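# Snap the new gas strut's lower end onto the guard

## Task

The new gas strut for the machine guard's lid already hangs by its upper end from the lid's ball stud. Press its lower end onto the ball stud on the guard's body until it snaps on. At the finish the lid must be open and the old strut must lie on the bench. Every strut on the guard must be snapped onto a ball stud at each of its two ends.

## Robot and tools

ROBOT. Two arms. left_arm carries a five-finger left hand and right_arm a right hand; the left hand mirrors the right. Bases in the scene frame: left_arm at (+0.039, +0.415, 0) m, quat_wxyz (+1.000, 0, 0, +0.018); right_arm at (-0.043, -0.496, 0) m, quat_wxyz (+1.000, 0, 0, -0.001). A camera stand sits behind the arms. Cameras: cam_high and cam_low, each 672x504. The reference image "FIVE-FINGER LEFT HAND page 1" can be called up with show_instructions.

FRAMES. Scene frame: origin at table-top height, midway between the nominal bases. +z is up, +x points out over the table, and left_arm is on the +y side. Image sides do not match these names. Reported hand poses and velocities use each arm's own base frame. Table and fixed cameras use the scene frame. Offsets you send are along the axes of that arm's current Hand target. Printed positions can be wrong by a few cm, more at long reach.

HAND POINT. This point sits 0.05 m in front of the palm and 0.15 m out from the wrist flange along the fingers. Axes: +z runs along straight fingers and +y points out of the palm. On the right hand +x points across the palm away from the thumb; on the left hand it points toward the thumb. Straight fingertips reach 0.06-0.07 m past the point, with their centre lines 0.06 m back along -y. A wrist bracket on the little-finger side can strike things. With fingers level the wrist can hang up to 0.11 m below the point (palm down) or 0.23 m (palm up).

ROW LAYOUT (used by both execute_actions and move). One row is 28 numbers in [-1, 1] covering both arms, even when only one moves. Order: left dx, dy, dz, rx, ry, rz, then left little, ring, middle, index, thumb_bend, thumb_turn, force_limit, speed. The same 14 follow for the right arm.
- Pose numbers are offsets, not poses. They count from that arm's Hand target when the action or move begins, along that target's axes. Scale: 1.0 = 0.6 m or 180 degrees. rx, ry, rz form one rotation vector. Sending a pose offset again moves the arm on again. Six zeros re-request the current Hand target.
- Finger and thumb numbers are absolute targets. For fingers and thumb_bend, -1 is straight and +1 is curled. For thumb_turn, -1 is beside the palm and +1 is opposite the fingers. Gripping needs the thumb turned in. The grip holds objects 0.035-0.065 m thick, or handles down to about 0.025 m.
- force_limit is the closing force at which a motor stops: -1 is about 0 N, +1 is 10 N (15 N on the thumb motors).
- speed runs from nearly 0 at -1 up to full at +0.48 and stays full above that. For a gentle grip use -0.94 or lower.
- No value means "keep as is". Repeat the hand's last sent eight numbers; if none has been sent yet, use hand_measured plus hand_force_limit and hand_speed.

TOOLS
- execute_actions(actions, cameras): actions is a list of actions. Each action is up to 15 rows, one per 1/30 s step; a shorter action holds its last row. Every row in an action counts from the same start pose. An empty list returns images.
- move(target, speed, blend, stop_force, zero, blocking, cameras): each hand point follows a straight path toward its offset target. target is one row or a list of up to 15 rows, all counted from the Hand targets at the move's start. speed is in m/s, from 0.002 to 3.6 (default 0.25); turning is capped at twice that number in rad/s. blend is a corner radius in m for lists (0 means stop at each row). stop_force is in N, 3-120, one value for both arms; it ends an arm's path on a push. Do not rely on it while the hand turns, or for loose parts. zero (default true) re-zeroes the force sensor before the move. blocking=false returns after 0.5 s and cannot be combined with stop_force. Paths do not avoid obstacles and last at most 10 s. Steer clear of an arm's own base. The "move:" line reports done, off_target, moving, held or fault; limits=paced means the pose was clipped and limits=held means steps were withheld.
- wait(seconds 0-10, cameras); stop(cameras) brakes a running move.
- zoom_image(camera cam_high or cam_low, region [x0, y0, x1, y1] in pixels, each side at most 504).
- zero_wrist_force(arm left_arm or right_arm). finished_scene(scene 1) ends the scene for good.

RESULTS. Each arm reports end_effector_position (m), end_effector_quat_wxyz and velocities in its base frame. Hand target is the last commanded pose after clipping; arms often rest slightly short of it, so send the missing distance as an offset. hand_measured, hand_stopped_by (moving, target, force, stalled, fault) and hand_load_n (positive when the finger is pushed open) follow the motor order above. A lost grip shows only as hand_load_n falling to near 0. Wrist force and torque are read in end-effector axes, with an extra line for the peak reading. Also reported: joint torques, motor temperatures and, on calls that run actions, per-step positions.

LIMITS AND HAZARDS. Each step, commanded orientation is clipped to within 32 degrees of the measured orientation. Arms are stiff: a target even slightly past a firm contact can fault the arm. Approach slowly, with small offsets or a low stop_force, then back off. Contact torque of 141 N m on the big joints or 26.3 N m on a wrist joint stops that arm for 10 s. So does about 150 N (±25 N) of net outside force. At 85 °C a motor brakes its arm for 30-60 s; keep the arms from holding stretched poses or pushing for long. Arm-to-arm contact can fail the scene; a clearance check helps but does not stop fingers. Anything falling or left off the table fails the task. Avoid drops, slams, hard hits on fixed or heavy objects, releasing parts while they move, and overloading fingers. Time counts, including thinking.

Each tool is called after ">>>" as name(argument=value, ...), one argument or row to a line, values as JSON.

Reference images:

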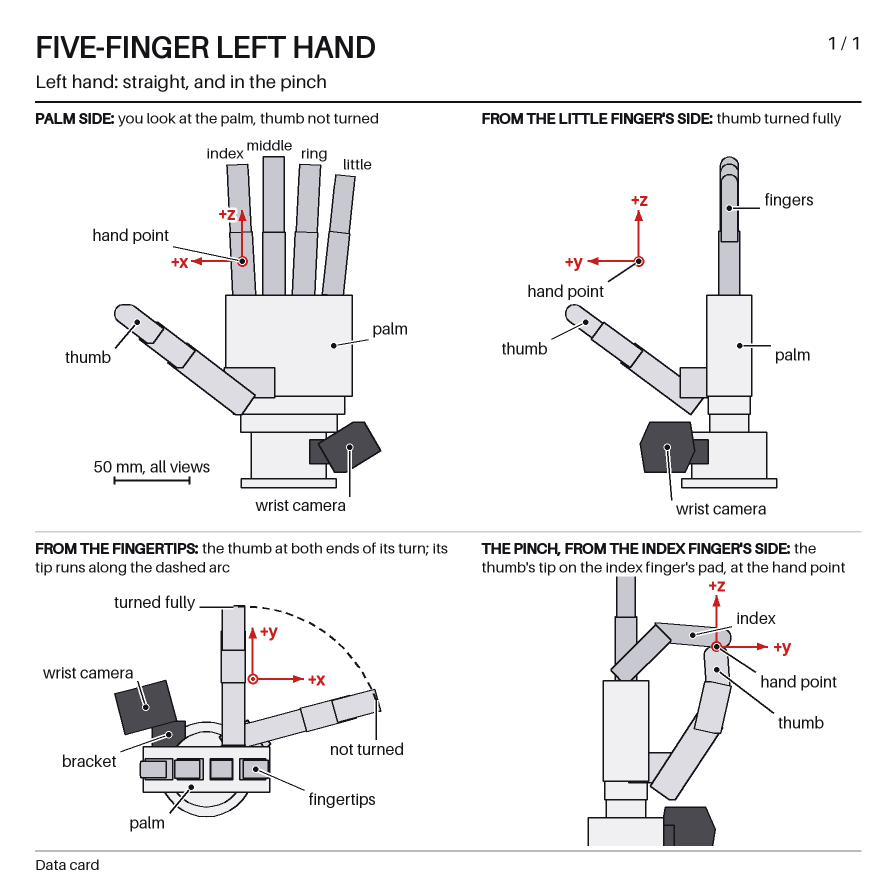

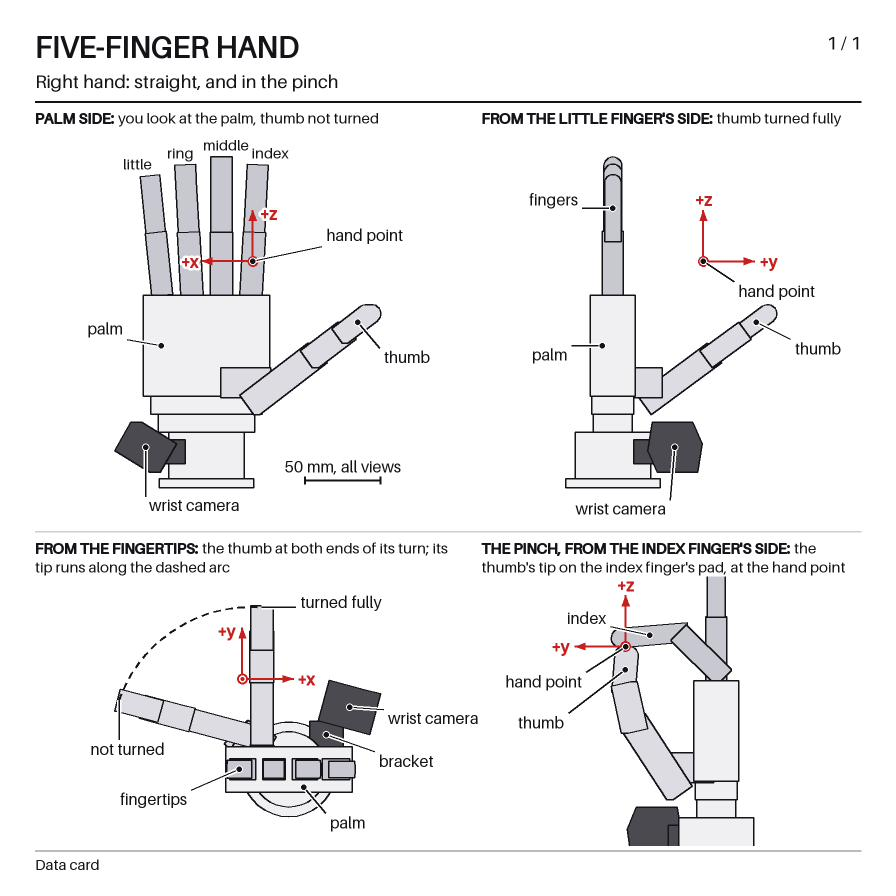

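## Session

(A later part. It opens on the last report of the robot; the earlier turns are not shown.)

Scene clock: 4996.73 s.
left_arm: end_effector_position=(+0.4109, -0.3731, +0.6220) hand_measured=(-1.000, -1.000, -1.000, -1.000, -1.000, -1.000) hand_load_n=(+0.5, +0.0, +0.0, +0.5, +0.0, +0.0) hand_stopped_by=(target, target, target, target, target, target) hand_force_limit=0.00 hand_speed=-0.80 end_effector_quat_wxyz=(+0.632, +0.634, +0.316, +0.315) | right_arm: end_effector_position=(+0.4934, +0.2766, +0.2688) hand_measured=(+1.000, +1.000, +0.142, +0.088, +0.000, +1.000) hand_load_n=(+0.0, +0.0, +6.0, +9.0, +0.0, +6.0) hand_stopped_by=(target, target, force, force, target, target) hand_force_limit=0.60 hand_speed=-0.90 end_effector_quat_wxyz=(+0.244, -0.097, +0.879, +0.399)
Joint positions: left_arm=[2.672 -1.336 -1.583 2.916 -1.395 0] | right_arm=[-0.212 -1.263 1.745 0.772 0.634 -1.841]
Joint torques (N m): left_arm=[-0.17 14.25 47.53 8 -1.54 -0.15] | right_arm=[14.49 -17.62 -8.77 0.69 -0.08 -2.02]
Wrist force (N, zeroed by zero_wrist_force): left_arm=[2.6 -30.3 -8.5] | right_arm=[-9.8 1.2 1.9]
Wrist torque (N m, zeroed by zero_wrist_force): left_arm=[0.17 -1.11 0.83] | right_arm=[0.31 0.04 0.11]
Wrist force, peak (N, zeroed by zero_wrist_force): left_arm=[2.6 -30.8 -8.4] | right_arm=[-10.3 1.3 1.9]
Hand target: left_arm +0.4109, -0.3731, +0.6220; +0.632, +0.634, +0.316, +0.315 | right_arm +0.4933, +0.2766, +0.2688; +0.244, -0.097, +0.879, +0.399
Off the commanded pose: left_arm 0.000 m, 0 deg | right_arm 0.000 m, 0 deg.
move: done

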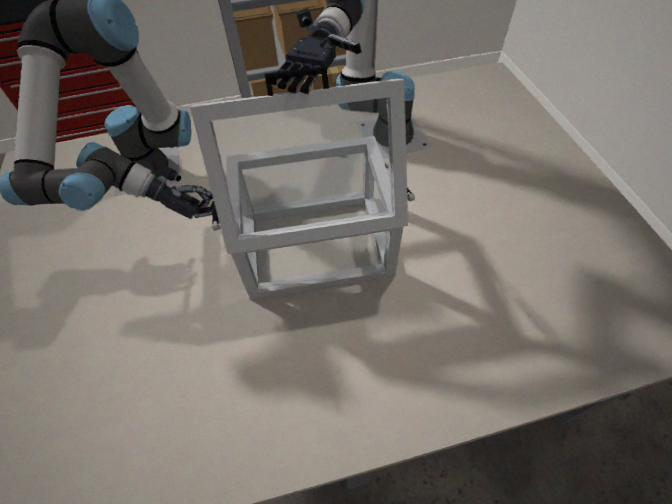

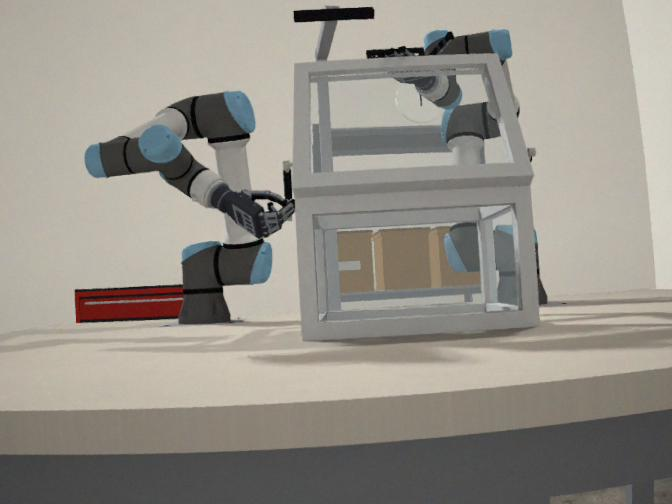

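>>> move(
  target=[
    [0,0,0,0,0,0,-1,-1,-1,-1,-1,-1,0,-0.8, 0.0001,0.00532,0.00642,0.00208,-0.0088,0.00739,1,1,0.6,0.6,0,1,0.6,-0.9],
  ],
  speed=0.02,
  cameras=["all"],
)

>>> zoom_image(
  camera="cam_low",
  region=[282, 208, 300, 226],
)

>>> zoom_image(
  camera="cam_low",
  region=[270, 180, 310, 230],
)

Scene clock: 5017.13 s.
left_arm: end_effector_position=(+0.4109, -0.3731, +0.6220) hand_measured=(-1.000, -1.000, -1.000, -1.000, -1.000, -1.000) hand_load_n=(+1.0, +0.0, +0.0, +0.5, +0.0, +0.0) hand_stopped_by=(target, target, target, target, target, target) hand_force_limit=0.00 hand_speed=-0.80 end_effector_quat_wxyz=(+0.632, +0.634, +0.316, +0.315) | right_arm: end_effector_position=(+0.4934, +0.2817, +0.2687) hand_measured=(+1.000, +1.000, +0.142, +0.088, +0.000, +1.000) hand_load_n=(+0.0, +0.0, +5.5, +8.5, +0.0, +4.5) hand_stopped_by=(target, target, force, force, target, target) hand_force_limit=0.60 hand_speed=-0.90 end_effector_quat_wxyz=(+0.251, -0.081, +0.878, +0.400)
Joint positions: left_arm=[2.672 -1.336 -1.583 2.916 -1.395 0] | right_arm=[-0.197 -1.287 1.767 0.706 0.639 -1.756]
Joint torques (N m): left_arm=[0.18 14.61 47.67 8.13 -1.46 -0.08] | right_arm=[1.48 -19.46 -13.87 4.16 -0.22 -1.7]
Wrist force (N, zeroed by zero_wrist_force): left_arm=[2.5 -30.0 -8.3] | right_arm=[-5.8 2.4 1.4]
Wrist torque (N m, zeroed by zero_wrist_force): left_arm=[0.18 -1.07 0.81] | right_arm=[0.41 0.08 0.05]
Wrist force, peak (N, zeroed by zero_wrist_force): left_arm=[2.6 -30.9 -8.4] | right_arm=[-10.0 1.3 1.6]
Hand target: left_arm +0.4109, -0.3731, +0.6220; +0.632, +0.634, +0.316, +0.315 | right_arm +0.4935, +0.2816, +0.2687; +0.251, -0.081, +0.878, +0.400
Off the commanded pose: left_arm 0.000 m, 0 deg | right_arm 0.000 m, 0 deg.
move: done

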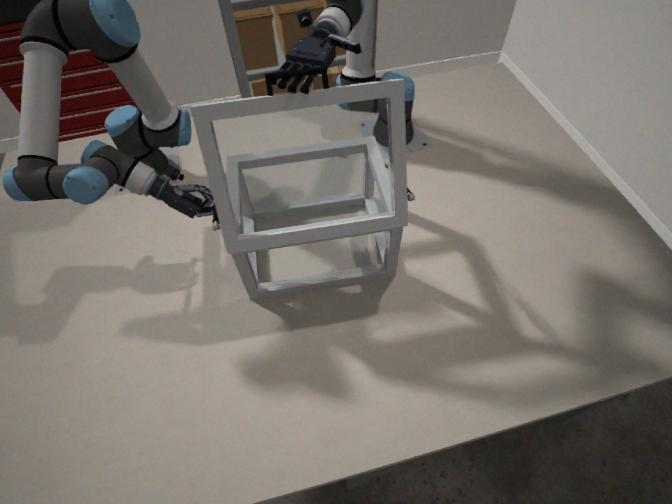

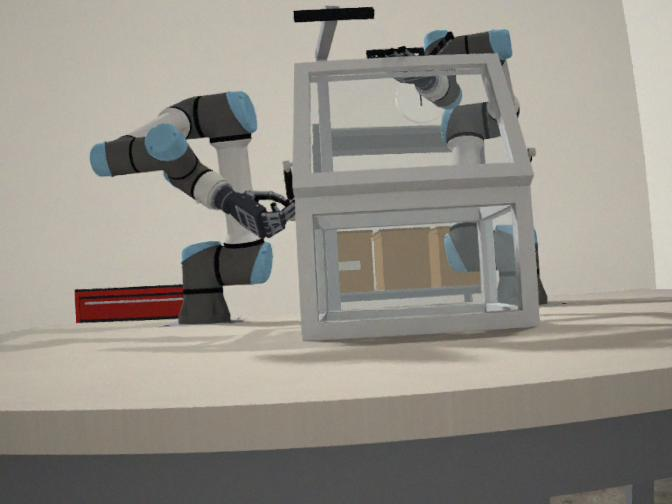

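Scaled by 28.000.

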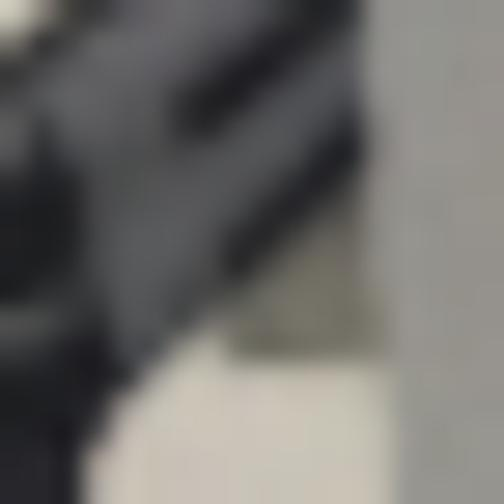

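Scaled by 10.080.

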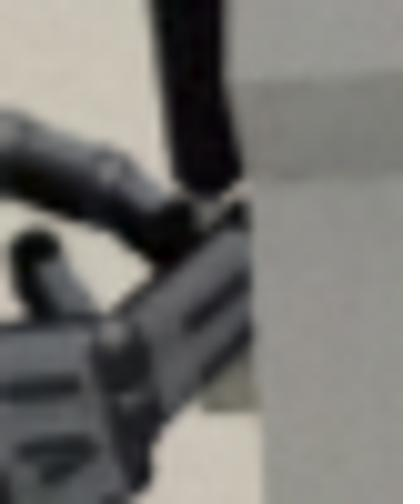

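>>> move(
  target=[
    [0,0,0,0,0,0,-1,-1,-1,-1,-1,-1,0,-0.8, 0.0,0.00643,0.00766,0,0,0,1,1,0.6,0.6,0,1,0.6,-0.9],
  ],
  speed=0.01,
  stop_force=6,
  cameras=["all"],
)

>>> zoom_image(
  camera="cam_low",
  region=[282, 208, 300, 226],
)

>>> zoom_image(
  camera="cam_low",
  region=[270, 180, 310, 230],
)

Scene clock: 5027.17 s.
left_arm: end_effector_position=(+0.4109, -0.3731, +0.6220) hand_measured=(-1.000, -1.000, -1.000, -1.000, -1.000, -1.000) hand_load_n=(+1.0, +0.0, +0.0, +1.0, +0.0, +0.0) hand_stopped_by=(target, target, target, target, target, target) hand_force_limit=0.00 hand_speed=-0.80 end_effector_quat_wxyz=(+0.632, +0.634, +0.316, +0.315) | right_arm: end_effector_position=(+0.4937, +0.2851, +0.2686) hand_measured=(+1.000, +1.000, +0.142, +0.088, +0.000, +1.000) hand_load_n=(+0.0, +0.0, +6.0, +5.5, +3.0, +4.0) hand_stopped_by=(target, target, force, force, target, target) hand_force_limit=0.60 hand_speed=-0.90 end_effector_quat_wxyz=(+0.251, -0.081, +0.878, +0.400)
Joint positions: left_arm=[2.672 -1.336 -1.583 2.916 -1.395 0] | right_arm=[-0.188 -1.287 1.765 0.697 0.643 -1.742]
Joint torques (N m): left_arm=[0.25 14.46 47.42 8.01 -1.41 -0.11] | right_arm=[-9.82 -17.67 -6.58 3.96 -3.33 0.64]
Wrist force (N, zeroed by zero_wrist_force): left_arm=[2.7 -30.1 -8.0] | right_arm=[-0.8 0.8 -2.2]
Wrist torque (N m, zeroed by zero_wrist_force): left_arm=[0.16 -1.07 0.82] | right_arm=[0.39 0.06 0.12]
Wrist force, peak (N, zeroed by zero_wrist_force): left_arm=[2.7 -30.7 -8.4] | right_arm=[-6.9 2.2 1.4]
Hand target: left_arm +0.4109, -0.3731, +0.6220; +0.632, +0.634, +0.316, +0.315 | right_arm +0.4937, +0.2851, +0.2686; +0.251, -0.081, +0.878, +0.400 (not the last commanded pose)
Off the commanded pose: left_arm 0.000 m, 0 deg | right_arm 0.002 m, 0 deg.
move: contact (right_arm)

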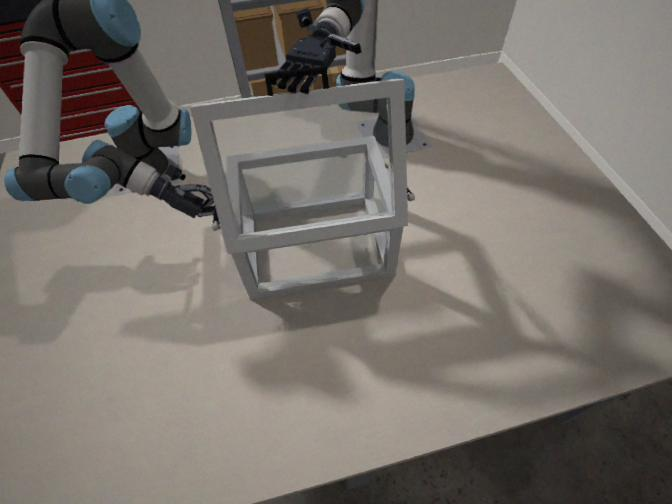

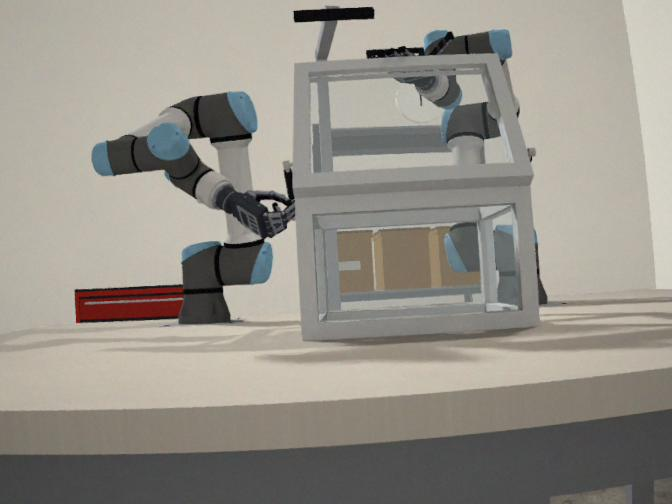

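Scaled by 28.000.

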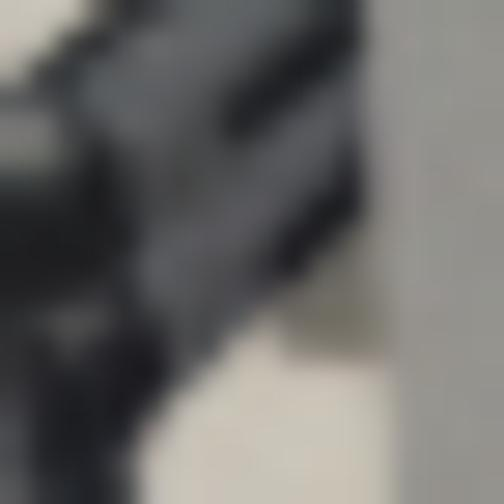

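Scaled by 10.080.

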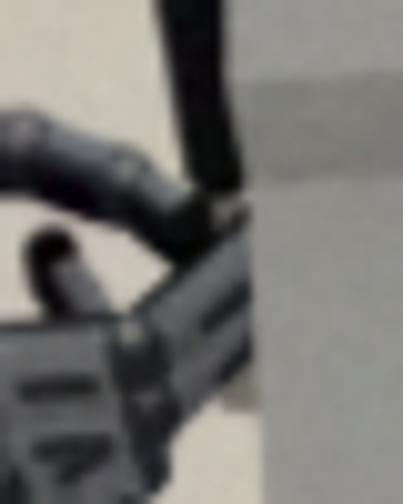

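>>> move(
  target=[
    [0,0,0,0,0,0,-1,-1,-1,-1,-1,-1,0,-0.8, 0.0,0.00643,0.00766,0,0,0,1,1,0.6,0.6,0,1,0.6,-0.9],
  ],
  speed=0.01,
  stop_force=14,
  zero=false,
  cameras=["all"],
)

>>> zoom_image(
  camera="cam_low",
  region=[282, 208, 300, 226],
)

>>> zoom_image(
  camera="cam_low",
  region=[270, 180, 310, 230],
)

Scene clock: 5037.03 s.
left_arm: end_effector_position=(+0.4109, -0.3731, +0.6220) hand_measured=(-1.000, -1.000, -1.000, -1.000, -1.000, -1.000) hand_load_n=(+0.5, +0.0, +0.0, +0.5, +0.0, +0.0) hand_stopped_by=(target, target, target, target, target, target) hand_force_limit=0.00 hand_speed=-0.80 end_effector_quat_wxyz=(+0.632, +0.634, +0.316, +0.315) | right_arm: end_effector_position=(+0.4941, +0.2902, +0.2687) hand_measured=(+1.000, +1.000, +0.142, +0.088, -0.002, +1.000) hand_load_n=(+0.0, +0.0, +5.5, +2.5, +8.0, +8.0) hand_stopped_by=(target, target, force, force, target, target) hand_force_limit=0.60 hand_speed=-0.90 end_effector_quat_wxyz=(+0.251, -0.081, +0.878, +0.400)
Joint positions: left_arm=[2.672 -1.336 -1.583 2.916 -1.395 0] | right_arm=[-0.174 -1.287 1.761 0.685 0.648 -1.721]
Joint torques (N m): left_arm=[0.78 14.13 47.29 7.99 -1.2 -0.15] | right_arm=[-7.79 -12.4 -4.29 3.42 -1.71 0.33]
Wrist force (N, zeroed by zero_wrist_force): left_arm=[2.9 -29.7 -6.7] | right_arm=[-4.9 4.9 -10.0]
Wrist torque (N m, zeroed by zero_wrist_force): left_arm=[0.08 -1.05 0.82] | right_arm=[0.51 0.17 0.18]
Wrist force, peak (N, zeroed by zero_wrist_force): left_arm=[2.7 -30.6 -7.9] | right_arm=[-7.8 1.5 -15.5]
Hand target: left_arm +0.4109, -0.3731, +0.6220; +0.632, +0.634, +0.316, +0.315 | right_arm +0.4941, +0.2902, +0.2686; +0.251, -0.081, +0.878, +0.400 (not the last commanded pose)
Off the commanded pose: left_arm 0.000 m, 0 deg | right_arm 0.001 m, 0 deg.
move: contact (right_arm)

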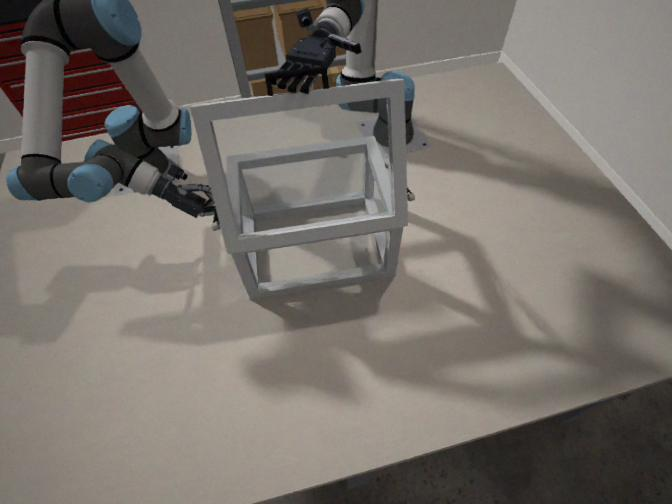

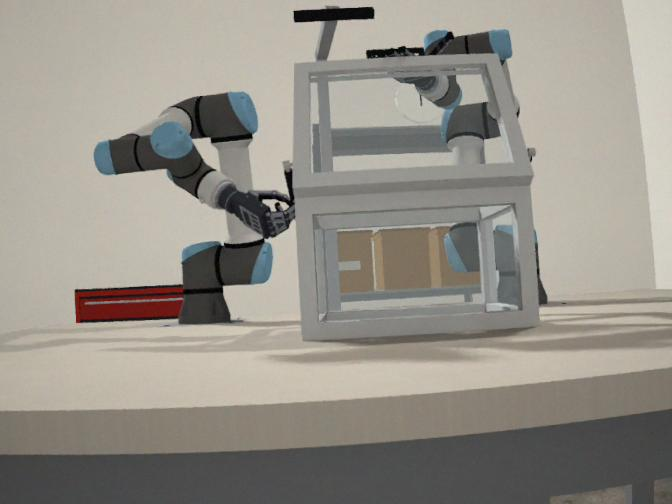

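Scaled by 28.000.

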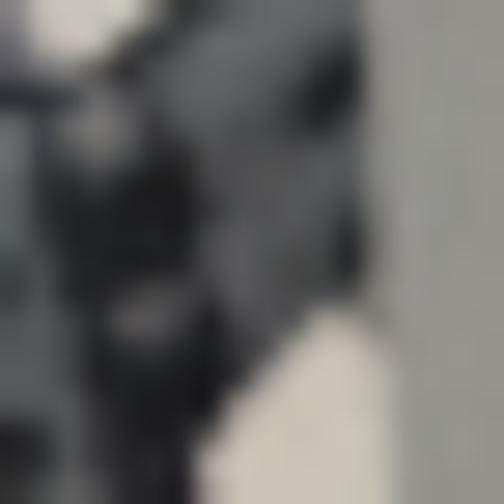

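Scaled by 10.080.

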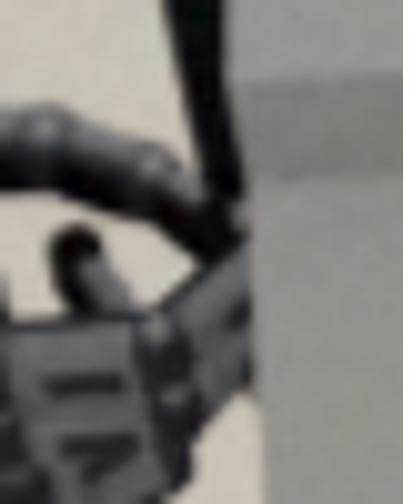

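>>> zoom_image(
  camera="cam_high",
  region=[195, 190, 235, 240],
)

>>> zoom_image(
  camera="cam_low",
  region=[275, 150, 315, 190],
)

Scaled by 10.080.

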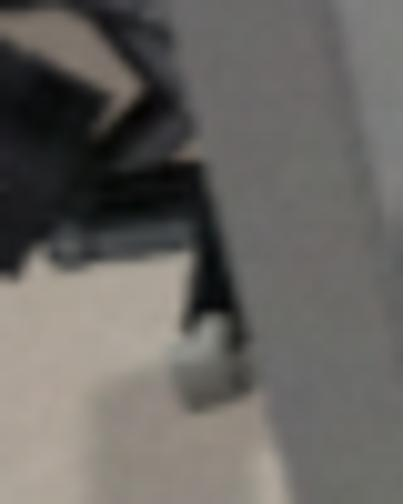

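Scaled by 12.600.

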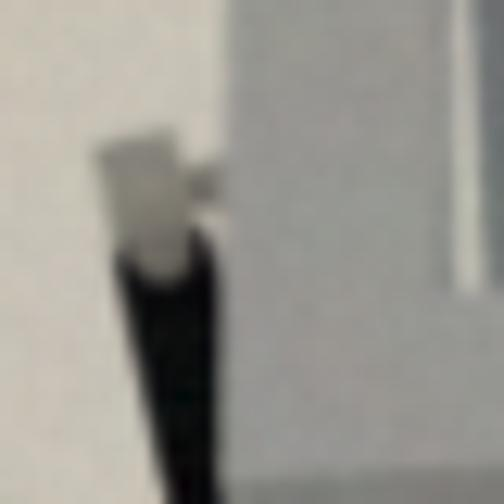

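>>> zoom_image(
  camera="cam_low",
  region=[288, 208, 302, 222],
)

>>> zoom_image(
  camera="cam_low",
  region=[280, 185, 300, 205],
)

Scaled by 36.000.

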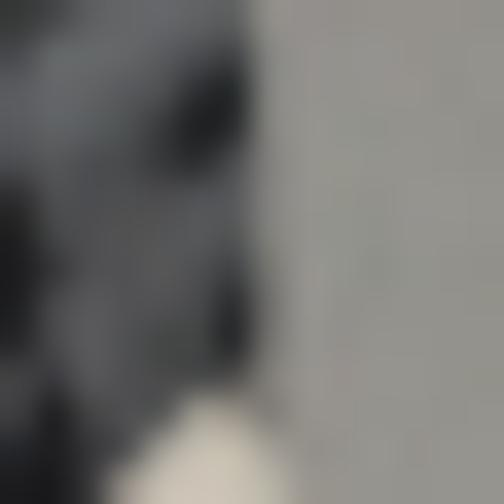

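Scaled by 25.200.

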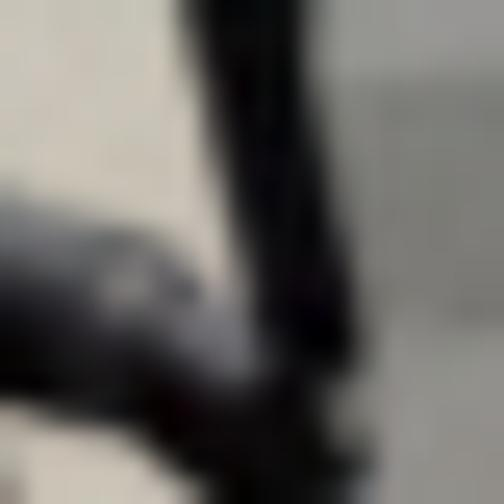

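>>> move(
  target=[
    [0,0,0,0,0,0,-1,-1,-1,-1,-1,-1,0,-0.8, 0.0,-0.00536,-0.00638,0,0,0,1,1,0.6,0.6,0,1,0.6,-0.9],
  ],
  speed=0.01,
  cameras=["all"],
)

>>> zoom_image(
  camera="cam_low",
  region=[282, 208, 300, 226],
)

>>> zoom_image(
  camera="cam_low",
  region=[280, 185, 300, 205],
)

Scene clock: 5074.37 s.
left_arm: end_effector_position=(+0.4109, -0.3731, +0.6220) hand_measured=(-1.000, -1.000, -1.000, -1.000, -1.000, -1.000) hand_load_n=(+1.0, +0.0, +0.0, +1.0, +0.0, +0.0) hand_stopped_by=(target, target, target, target, target, target) hand_force_limit=0.00 hand_speed=-0.80 end_effector_quat_wxyz=(+0.632, +0.634, +0.316, +0.315) | right_arm: end_effector_position=(+0.4938, +0.2852, +0.2686) hand_measured=(+1.000, +1.000, +0.142, +0.088, +0.000, +1.000) hand_load_n=(+0.0, +0.0, +8.5, +8.0, +1.5, +5.5) hand_stopped_by=(target, target, force, force, target, target) hand_force_limit=0.60 hand_speed=-0.90 end_effector_quat_wxyz=(+0.251, -0.081, +0.878, +0.400)
Joint positions: left_arm=[2.672 -1.336 -1.583 2.916 -1.395 0] | right_arm=[-0.188 -1.287 1.765 0.697 0.643 -1.742]
Joint torques (N m): left_arm=[0.58 14.83 46.84 8.03 -1.14 -0.19] | right_arm=[5.05 -19.18 -12.84 1.51 -2.3 1.14]
Wrist force (N, zeroed by zero_wrist_force): left_arm=[2.7 -30.4 -7.9] | right_arm=[1.5 3.2 0.8]
Wrist torque (N m, zeroed by zero_wrist_force): left_arm=[0.11 -1.09 0.83] | right_arm=[0.37 0.14 0.08]
Wrist force, peak (N, zeroed by zero_wrist_force): left_arm=[2.6 -30.4 -7.7] | right_arm=[-5.3 5.3 -10.8]
Hand target: left_arm +0.4109, -0.3731, +0.6220; +0.632, +0.634, +0.316, +0.315 | right_arm +0.4938, +0.2853, +0.2686; +0.251, -0.081, +0.878, +0.400
Off the commanded pose: left_arm 0.000 m, 0 deg | right_arm 0.000 m, 0 deg.
move: done

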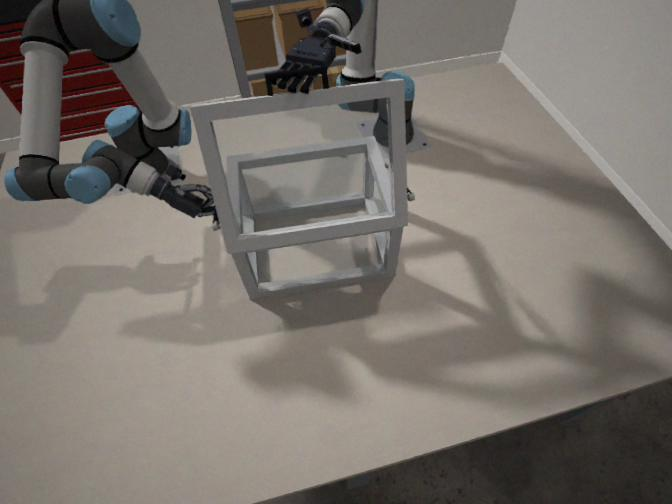

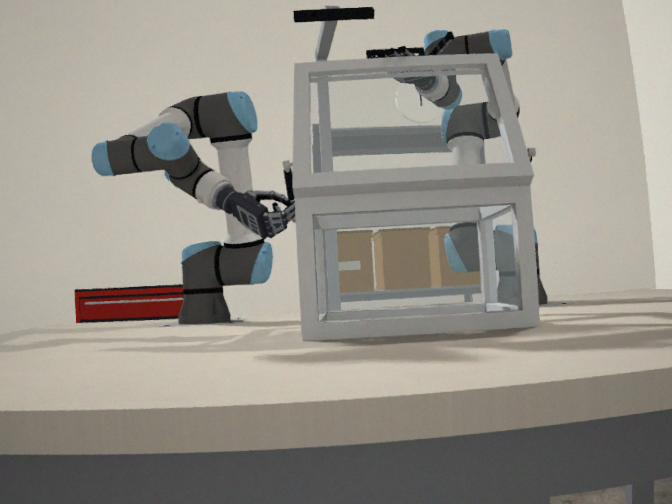

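Scaled by 28.000.

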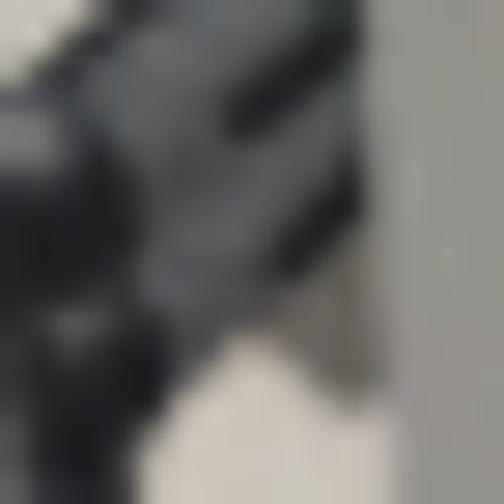

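Scaled by 25.200.

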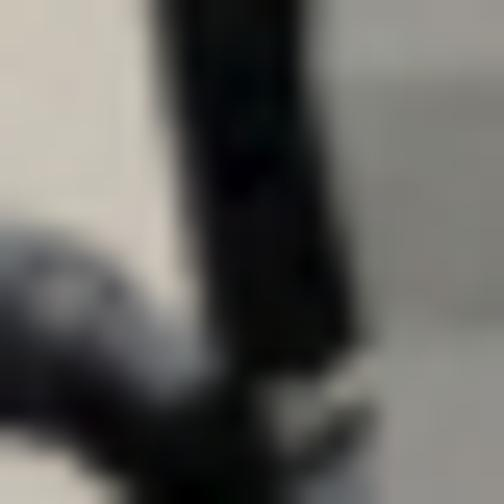

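>>> move(
  target=[
    [0,0,0,0,0,0,-1,-1,-1,-1,-1,-1,0,-0.8, -0.0001,-0.00911,-0.01085,-0.00207,0.0088,-0.00739,1,1,0.6,0.6,0,1,0.6,-0.9],
  ],
  speed=0.02,
  cameras=["all"],
)

>>> zoom_image(
  camera="cam_low",
  region=[282, 208, 300, 226],
)

>>> zoom_image(
  camera="cam_low",
  region=[270, 180, 310, 230],
)

Scene clock: 5104.47 s.
left_arm: end_effector_position=(+0.4109, -0.3731, +0.6220) hand_measured=(-1.000, -1.000, -1.000, -1.000, -1.000, -1.000) hand_load_n=(+0.5, +0.0, +0.0, +0.5, +0.0, +0.0) hand_stopped_by=(target, target, target, target, target, target) hand_force_limit=0.00 hand_speed=-0.80 end_effector_quat_wxyz=(+0.632, +0.634, +0.316, +0.315) | right_arm: end_effector_position=(+0.4933, +0.2767, +0.2686) hand_measured=(+1.000, +1.000, +0.142, +0.088, +0.000, +1.000) hand_load_n=(+0.0, +0.0, +8.5, +11.0, +2.5, +8.5) hand_stopped_by=(target, target, force, force, target, target) hand_force_limit=0.60 hand_speed=-0.90 end_effector_quat_wxyz=(+0.243, -0.097, +0.879, +0.399) end_effector_velocity=(+0.000, +0.000, +0.000) end_effector_angular_velocity=(+0.001, -0.001, -0.003)
Joint positions: left_arm=[2.672 -1.336 -1.583 2.916 -1.395 0] | right_arm=[-0.212 -1.263 1.745 0.771 0.634 -1.841]
Joint velocities: left_arm=[within noise] | right_arm=[0 -0.001 0.001 -0.005 0 0.005]
Joint torques (N m): left_arm=[0.93 14.89 47.35 7.97 -1.03 -0.25] | right_arm=[8.27 -37.28 -12.15 0.5 -1.81 1.83]
Wrist force (N, zeroed by zero_wrist_force): left_arm=[2.4 -30.5 -8.3] | right_arm=[-7.4 2.3 2.2]
Wrist torque (N m, zeroed by zero_wrist_force): left_arm=[0.15 -1.08 0.81] | right_arm=[0.36 0.15 0.04]
Wrist force, peak (N, zeroed by zero_wrist_force): left_arm=[2.3 -30.7 -8.4] | right_arm=[-8.5 2.2 2.4]
Hand target: left_arm +0.4109, -0.3731, +0.6220; +0.632, +0.634, +0.316, +0.315 | right_arm +0.4932, +0.2768, +0.2686; +0.243, -0.097, +0.879, +0.399
Off the commanded pose: left_arm 0.000 m, 0 deg | right_arm 0.000 m, 0 deg.
move: done

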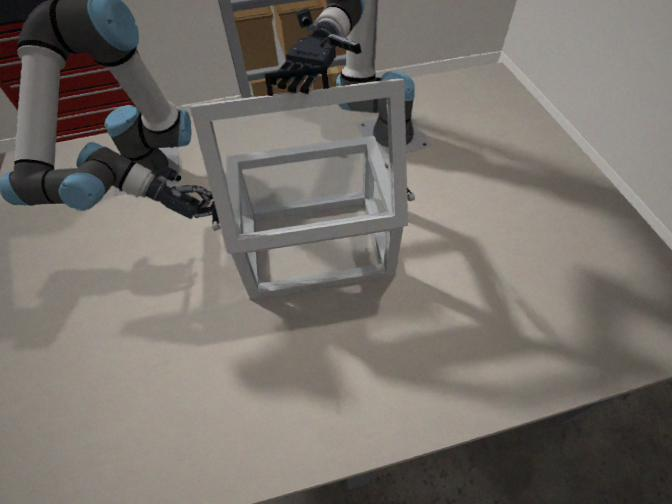

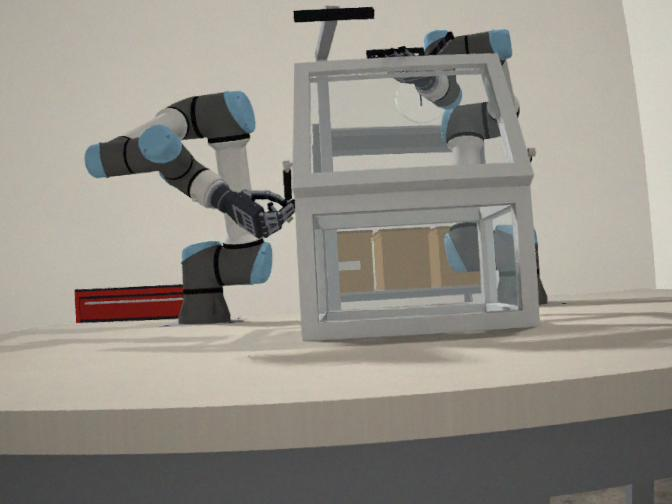

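Scaled by 28.000.

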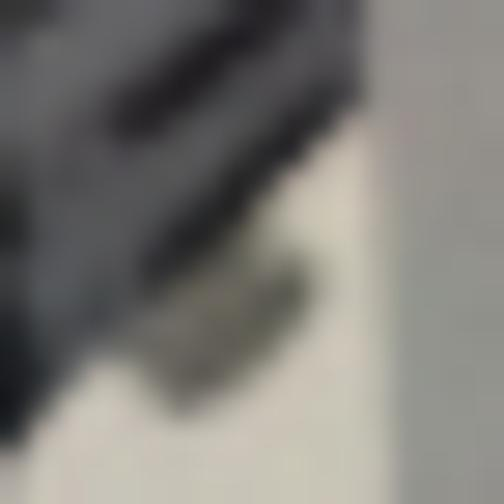

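Scaled by 10.080.

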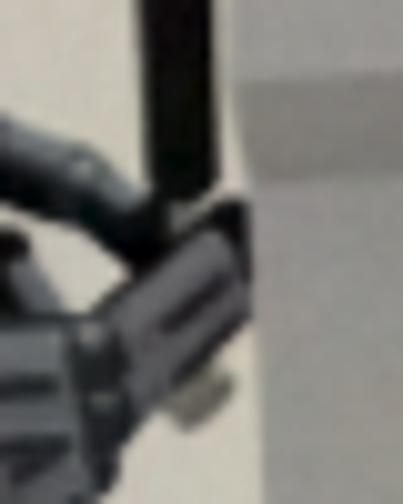

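>>> move(
  target=[
    [0,0,0,0,0,0,-1,-1,-1,-1,-1,-1,0,-0.8, 0.0037,-0.03127,0.02608,0.00178,-0.03543,-0.04278,1,1,0.6,0.6,0,1,0.6,-0.9],
    [0,0,0,0,0,0,-1,-1,-1,-1,-1,-1,0,-0.8, 0.0003,-0.06262,0.052,0.00356,-0.07086,-0.08557,1,1,0.6,0.6,0,1,0.6,-0.9],
    [0,0,0,0,0,0,-1,-1,-1,-1,-1,-1,0,-0.8, -0.00753,-0.0872,0.07205,0.00498,-0.0992,-0.1198,1,1,0.6,0.6,0,1,0.6,-0.9],
  ],
  speed=0.06,
  blend=0.003,
)

Scene clock: 5174.60 s.
left_arm: end_effector_position=(+0.4109, -0.3731, +0.6220) hand_measured=(-1.000, -1.000, -1.000, -1.000, -1.000, -1.000) hand_load_n=(+0.5, +0.0, +0.0, +0.5, -0.5, +0.0) hand_stopped_by=(target, target, target, target, target, target) hand_force_limit=0.00 hand_speed=-0.80 end_effector_quat_wxyz=(+0.632, +0.634, +0.316, +0.315) | right_arm: end_effector_position=(+0.5313, +0.2744, +0.2123) hand_measured=(+1.000, +1.000, +0.142, +0.088, +0.000, +1.000) hand_load_n=(+0.0, +0.0, +8.0, +10.5, +4.5, +0.5) hand_stopped_by=(target, target, force, force, target, target) hand_force_limit=0.60 hand_speed=-0.90 end_effector_quat_wxyz=(+0.447, -0.194, +0.800, +0.350)
Joint positions: left_arm=[2.672 -1.336 -1.583 2.916 -1.395 0] | right_arm=[-0.209 -1.234 1.88 0.063 0.577 -1.768]
Joint torques (N m): left_arm=[1.08 14.45 47.02 8.02 -0.82 -0.28] | right_arm=[9.35 -39.74 -19.82 2.06 -1.32 0.7]
Wrist force (N, zeroed by zero_wrist_force): left_arm=[2.9 -30.0 -7.9] | right_arm=[8.7 2.9 -0.3]
Wrist torque (N m, zeroed by zero_wrist_force): left_arm=[0.12 -1.05 0.82] | right_arm=[0.35 0.17 0.10]
Wrist force, peak (N, zeroed by zero_wrist_force): left_arm=[2.3 -30.8 -8.3] | right_arm=[14.9 3.6 -0.9]
Hand target: left_arm +0.4109, -0.3731, +0.6220; +0.632, +0.634, +0.316, +0.315 | right_arm +0.5314, +0.2744, +0.2124; +0.447, -0.195, +0.800, +0.350
Off the commanded pose: left_arm 0.000 m, 0 deg | right_arm 0.000 m, 0 deg.
move: done

>>> move(
  target=[
    [0,0,0,0,0,0,-1,-1,-1,-1,-1,-1,0,-0.8, 0.00328,-0.03762,0.03135,0.00213,-0.04251,-0.05134,1,1,0.6,0.6,0,1,0.6,-0.9],
    [0,0,0,0,0,0,-1,-1,-1,-1,-1,-1,0,-0.8, -0.00338,-0.07507,0.06215,0.00427,-0.08503,-0.10268,1,1,0.6,0.6,0,1,0.6,-0.9],
    [0,0,0,0,0,0,-1,-1,-1,-1,-1,-1,0,-0.8, -0.01337,-0.0992,0.08178,0.00569,-0.11337,-0.13691,1,1,0.6,0.6,0,1,0.6,-0.9],
  ],
  speed=0.06,
  blend=0.003,
  cameras=["all"],
)

>>> zoom_image(
  camera="cam_low",
  region=[266, 257, 296, 287],
)

Scene clock: 5202.13 s.
left_arm: end_effector_position=(+0.4109, -0.3731, +0.6220) hand_measured=(-1.000, -1.000, -1.000, -1.000, -1.000, -1.000) hand_load_n=(+1.0, +0.0, +0.0, +0.5, +0.0, +0.0) hand_stopped_by=(target, target, target, target, target, target) hand_force_limit=0.00 hand_speed=-0.80 end_effector_quat_wxyz=(+0.632, +0.634, +0.316, +0.315) | right_arm: end_effector_position=(+0.6012, +0.2700, +0.1787) hand_measured=(+1.000, +1.000, +0.142, +0.088, -0.002, +1.000) hand_load_n=(+0.0, +0.0, +8.0, +9.5, +5.5, -6.0) hand_stopped_by=(target, target, force, force, target, target) hand_force_limit=0.60 hand_speed=-0.90 end_effector_quat_wxyz=(+0.646, -0.291, +0.652, +0.269)
Joint positions: left_arm=[2.672 -1.336 -1.583 2.916 -1.395 0] | right_arm=[-0.188 -1.099 1.92 -0.783 0.569 -1.628]
Joint torques (N m): left_arm=[1.4 14.91 47.24 7.85 -0.62 -0.29] | right_arm=[7.82 -53.3 -17.06 -0.32 1.51 1.02]
Wrist force (N, zeroed by zero_wrist_force): left_arm=[3.9 -29.6 -8.9] | right_arm=[18.2 3.6 -2.2]
Wrist torque (N m, zeroed by zero_wrist_force): left_arm=[0.17 -1.07 0.87] | right_arm=[0.37 0.12 0.17]
Wrist force, peak (N, zeroed by zero_wrist_force): left_arm=[3.9 -30.0 -9.1] | right_arm=[20.3 4.1 -2.6]
Hand target: left_arm +0.4109, -0.3731, +0.6220; +0.632, +0.634, +0.316, +0.315 | right_arm +0.6012, +0.2700, +0.1788; +0.646, -0.291, +0.652, +0.269
Off the commanded pose: left_arm 0.000 m, 0 deg | right_arm 0.000 m, 0 deg.
move: done

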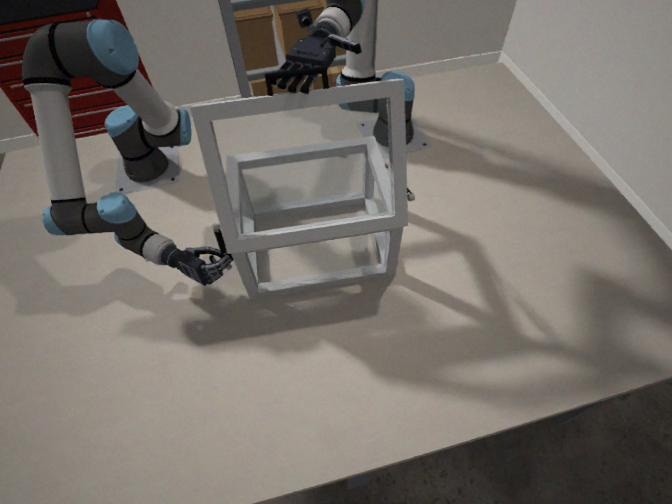

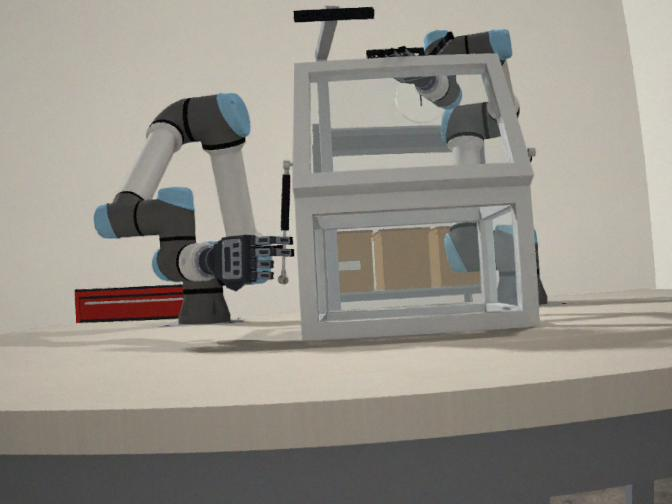

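Scaled by 16.800.

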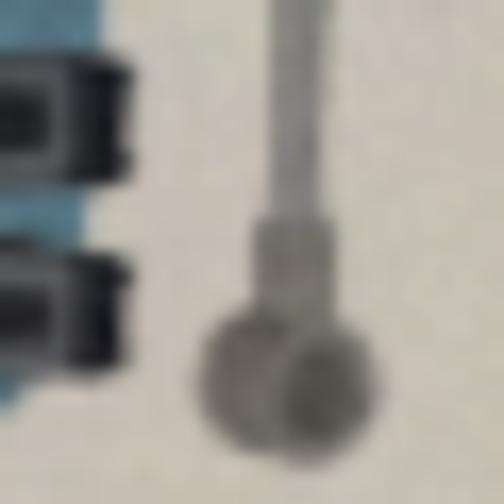

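>>> move(
  target=[
    [0,0,0,0,0,0,-1,-1,-1,-1,-1,-1,0,-0.8, 0.002,0,0,-0.137,-0.0095,0.0212,1,1,0.6,0.6,0,1,0.6,-0.9],
  ],
  speed=0.1,
  cameras=["all"],
)

>>> zoom_image(
  camera="cam_low",
  region=[266, 257, 296, 287],
)

>>> zoom_image(
  camera="cam_high",
  region=[205, 220, 255, 290],
)

Scene clock: 5239.67 s.
left_arm: end_effector_position=(+0.4109, -0.3731, +0.6220) hand_measured=(-1.000, -1.000, -1.000, -1.000, -1.000, -1.000) hand_load_n=(+1.0, +0.0, +0.0, +1.0, +0.0, +0.0) hand_stopped_by=(target, target, target, target, target, target) hand_force_limit=0.00 hand_speed=-0.80 end_effector_quat_wxyz=(+0.632, +0.634, +0.316, +0.315) | right_arm: end_effector_position=(+0.6012, +0.2699, +0.1775) hand_measured=(+1.000, +1.000, +0.142, +0.088, -0.002, +1.000) hand_load_n=(+0.0, +0.0, +8.0, +7.5, +6.0, -5.5) hand_stopped_by=(target, target, force, force, target, target) hand_force_limit=0.60 hand_speed=-0.90 end_effector_quat_wxyz=(+0.569, -0.397, +0.579, +0.427)
Joint positions: left_arm=[2.672 -1.336 -1.583 2.916 -1.395 0] | right_arm=[-0.208 -0.921 1.649 -0.843 0.119 -1.414]
Joint torques (N m): left_arm=[1.9 15.07 46.38 7.91 -0.47 -0.28] | right_arm=[8.4 -56.98 -21.84 1.2 1.08 -0.06]
Wrist force (N, zeroed by zero_wrist_force): left_arm=[3.5 -29.4 -8.7] | right_arm=[15.5 3.1 -2.0]
Wrist torque (N m, zeroed by zero_wrist_force): left_arm=[0.18 -1.08 0.85] | right_arm=[0.36 0.06 0.21]
Wrist force, peak (N, zeroed by zero_wrist_force): left_arm=[3.8 -30.1 -8.8] | right_arm=[20.4 4.0 -2.6]
Hand target: left_arm +0.4109, -0.3731, +0.6220; +0.632, +0.634, +0.316, +0.315 | right_arm +0.6012, +0.2699, +0.1776; +0.569, -0.397, +0.579, +0.427
Off the commanded pose: left_arm 0.000 m, 0 deg | right_arm 0.000 m, 0 deg.
move: done

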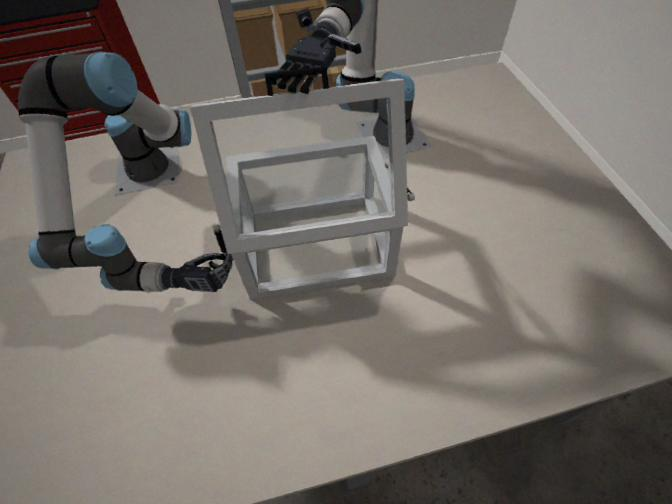

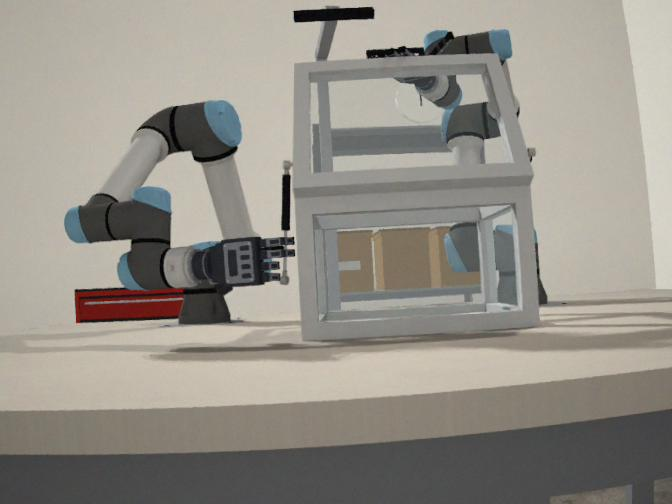

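Scaled by 16.800.

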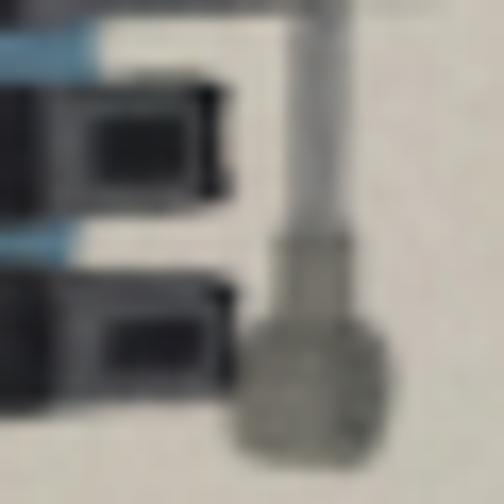

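Scaled by 7.200.

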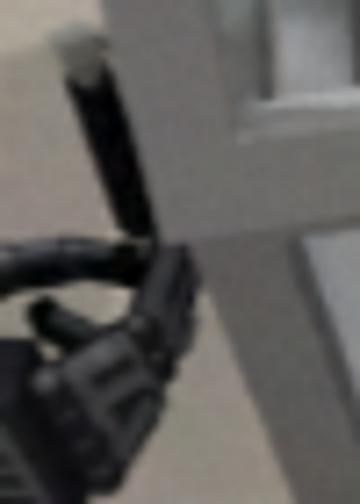

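>>> move(
  target=[
    [0,0,0,0,0,0,-1,-1,-1,-1,-1,-1,0,-0.8, 0,0,0,0,0,0,1,1,-0.1,-0.1,0,1,0.4,-0.7],
  ],
  speed=0.02,
  cameras=["all"],
)

>>> zoom_image(
  camera="cam_low",
  region=[260, 225, 310, 290],
)

Scene clock: 5275.03 s.
left_arm: end_effector_position=(+0.4109, -0.3731, +0.6220) hand_measured=(-1.000, -1.000, -1.000, -1.000, -1.000, -1.000) hand_load_n=(+0.5, +0.0, +0.0, +0.5, +0.0, +0.0) hand_stopped_by=(target, target, target, target, target, target) hand_force_limit=0.00 hand_speed=-0.80 end_effector_quat_wxyz=(+0.632, +0.634, +0.316, +0.315) | right_arm: end_effector_position=(+0.6011, +0.2699, +0.1777) hand_measured=(+1.000, +1.000, -0.096, -0.096, +0.000, +1.000) hand_load_n=(+0.0, +0.0, -13.0, -13.0, +0.0, +0.0) hand_stopped_by=(target, target, target, target, target, target) hand_force_limit=0.40 hand_speed=-0.70 end_effector_quat_wxyz=(+0.569, -0.397, +0.579, +0.427)
Joint positions: left_arm=[2.672 -1.336 -1.583 2.916 -1.395 0] | right_arm=[-0.208 -0.921 1.649 -0.842 0.119 -1.414]
Joint torques (N m): left_arm=[1.49 15.25 46.21 7.84 -0.54 -0.26] | right_arm=[-6.34 -37.27 -13.29 -0.1 4.14 -0.25]
Wrist force (N, zeroed by zero_wrist_force): left_arm=[2.2 -30.1 -7.7] | right_arm=[0.6 11.2 -18.8]
Wrist torque (N m, zeroed by zero_wrist_force): left_arm=[0.10 -1.10 0.80] | right_arm=[0.48 0.05 0.30]
Wrist force, peak (N, zeroed by zero_wrist_force): left_arm=[3.6 -30.2 -8.7] | right_arm=[0.4 12.2 -19.8]
Hand target: left_arm +0.4109, -0.3731, +0.6220; +0.632, +0.634, +0.316, +0.315 | right_arm +0.6012, +0.2699, +0.1776; +0.569, -0.397, +0.579, +0.427
Off the commanded pose: left_arm 0.000 m, 0 deg | right_arm 0.000 m, 0 deg.
move: done

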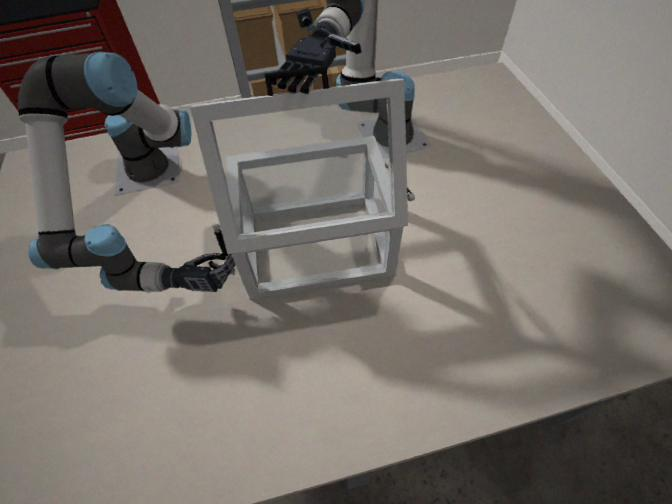

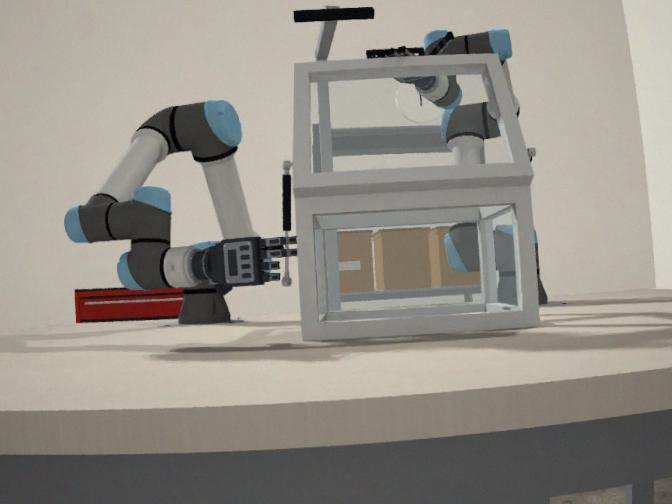

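Scaled by 7.754.

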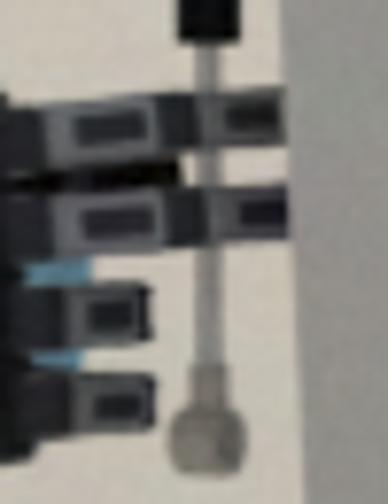

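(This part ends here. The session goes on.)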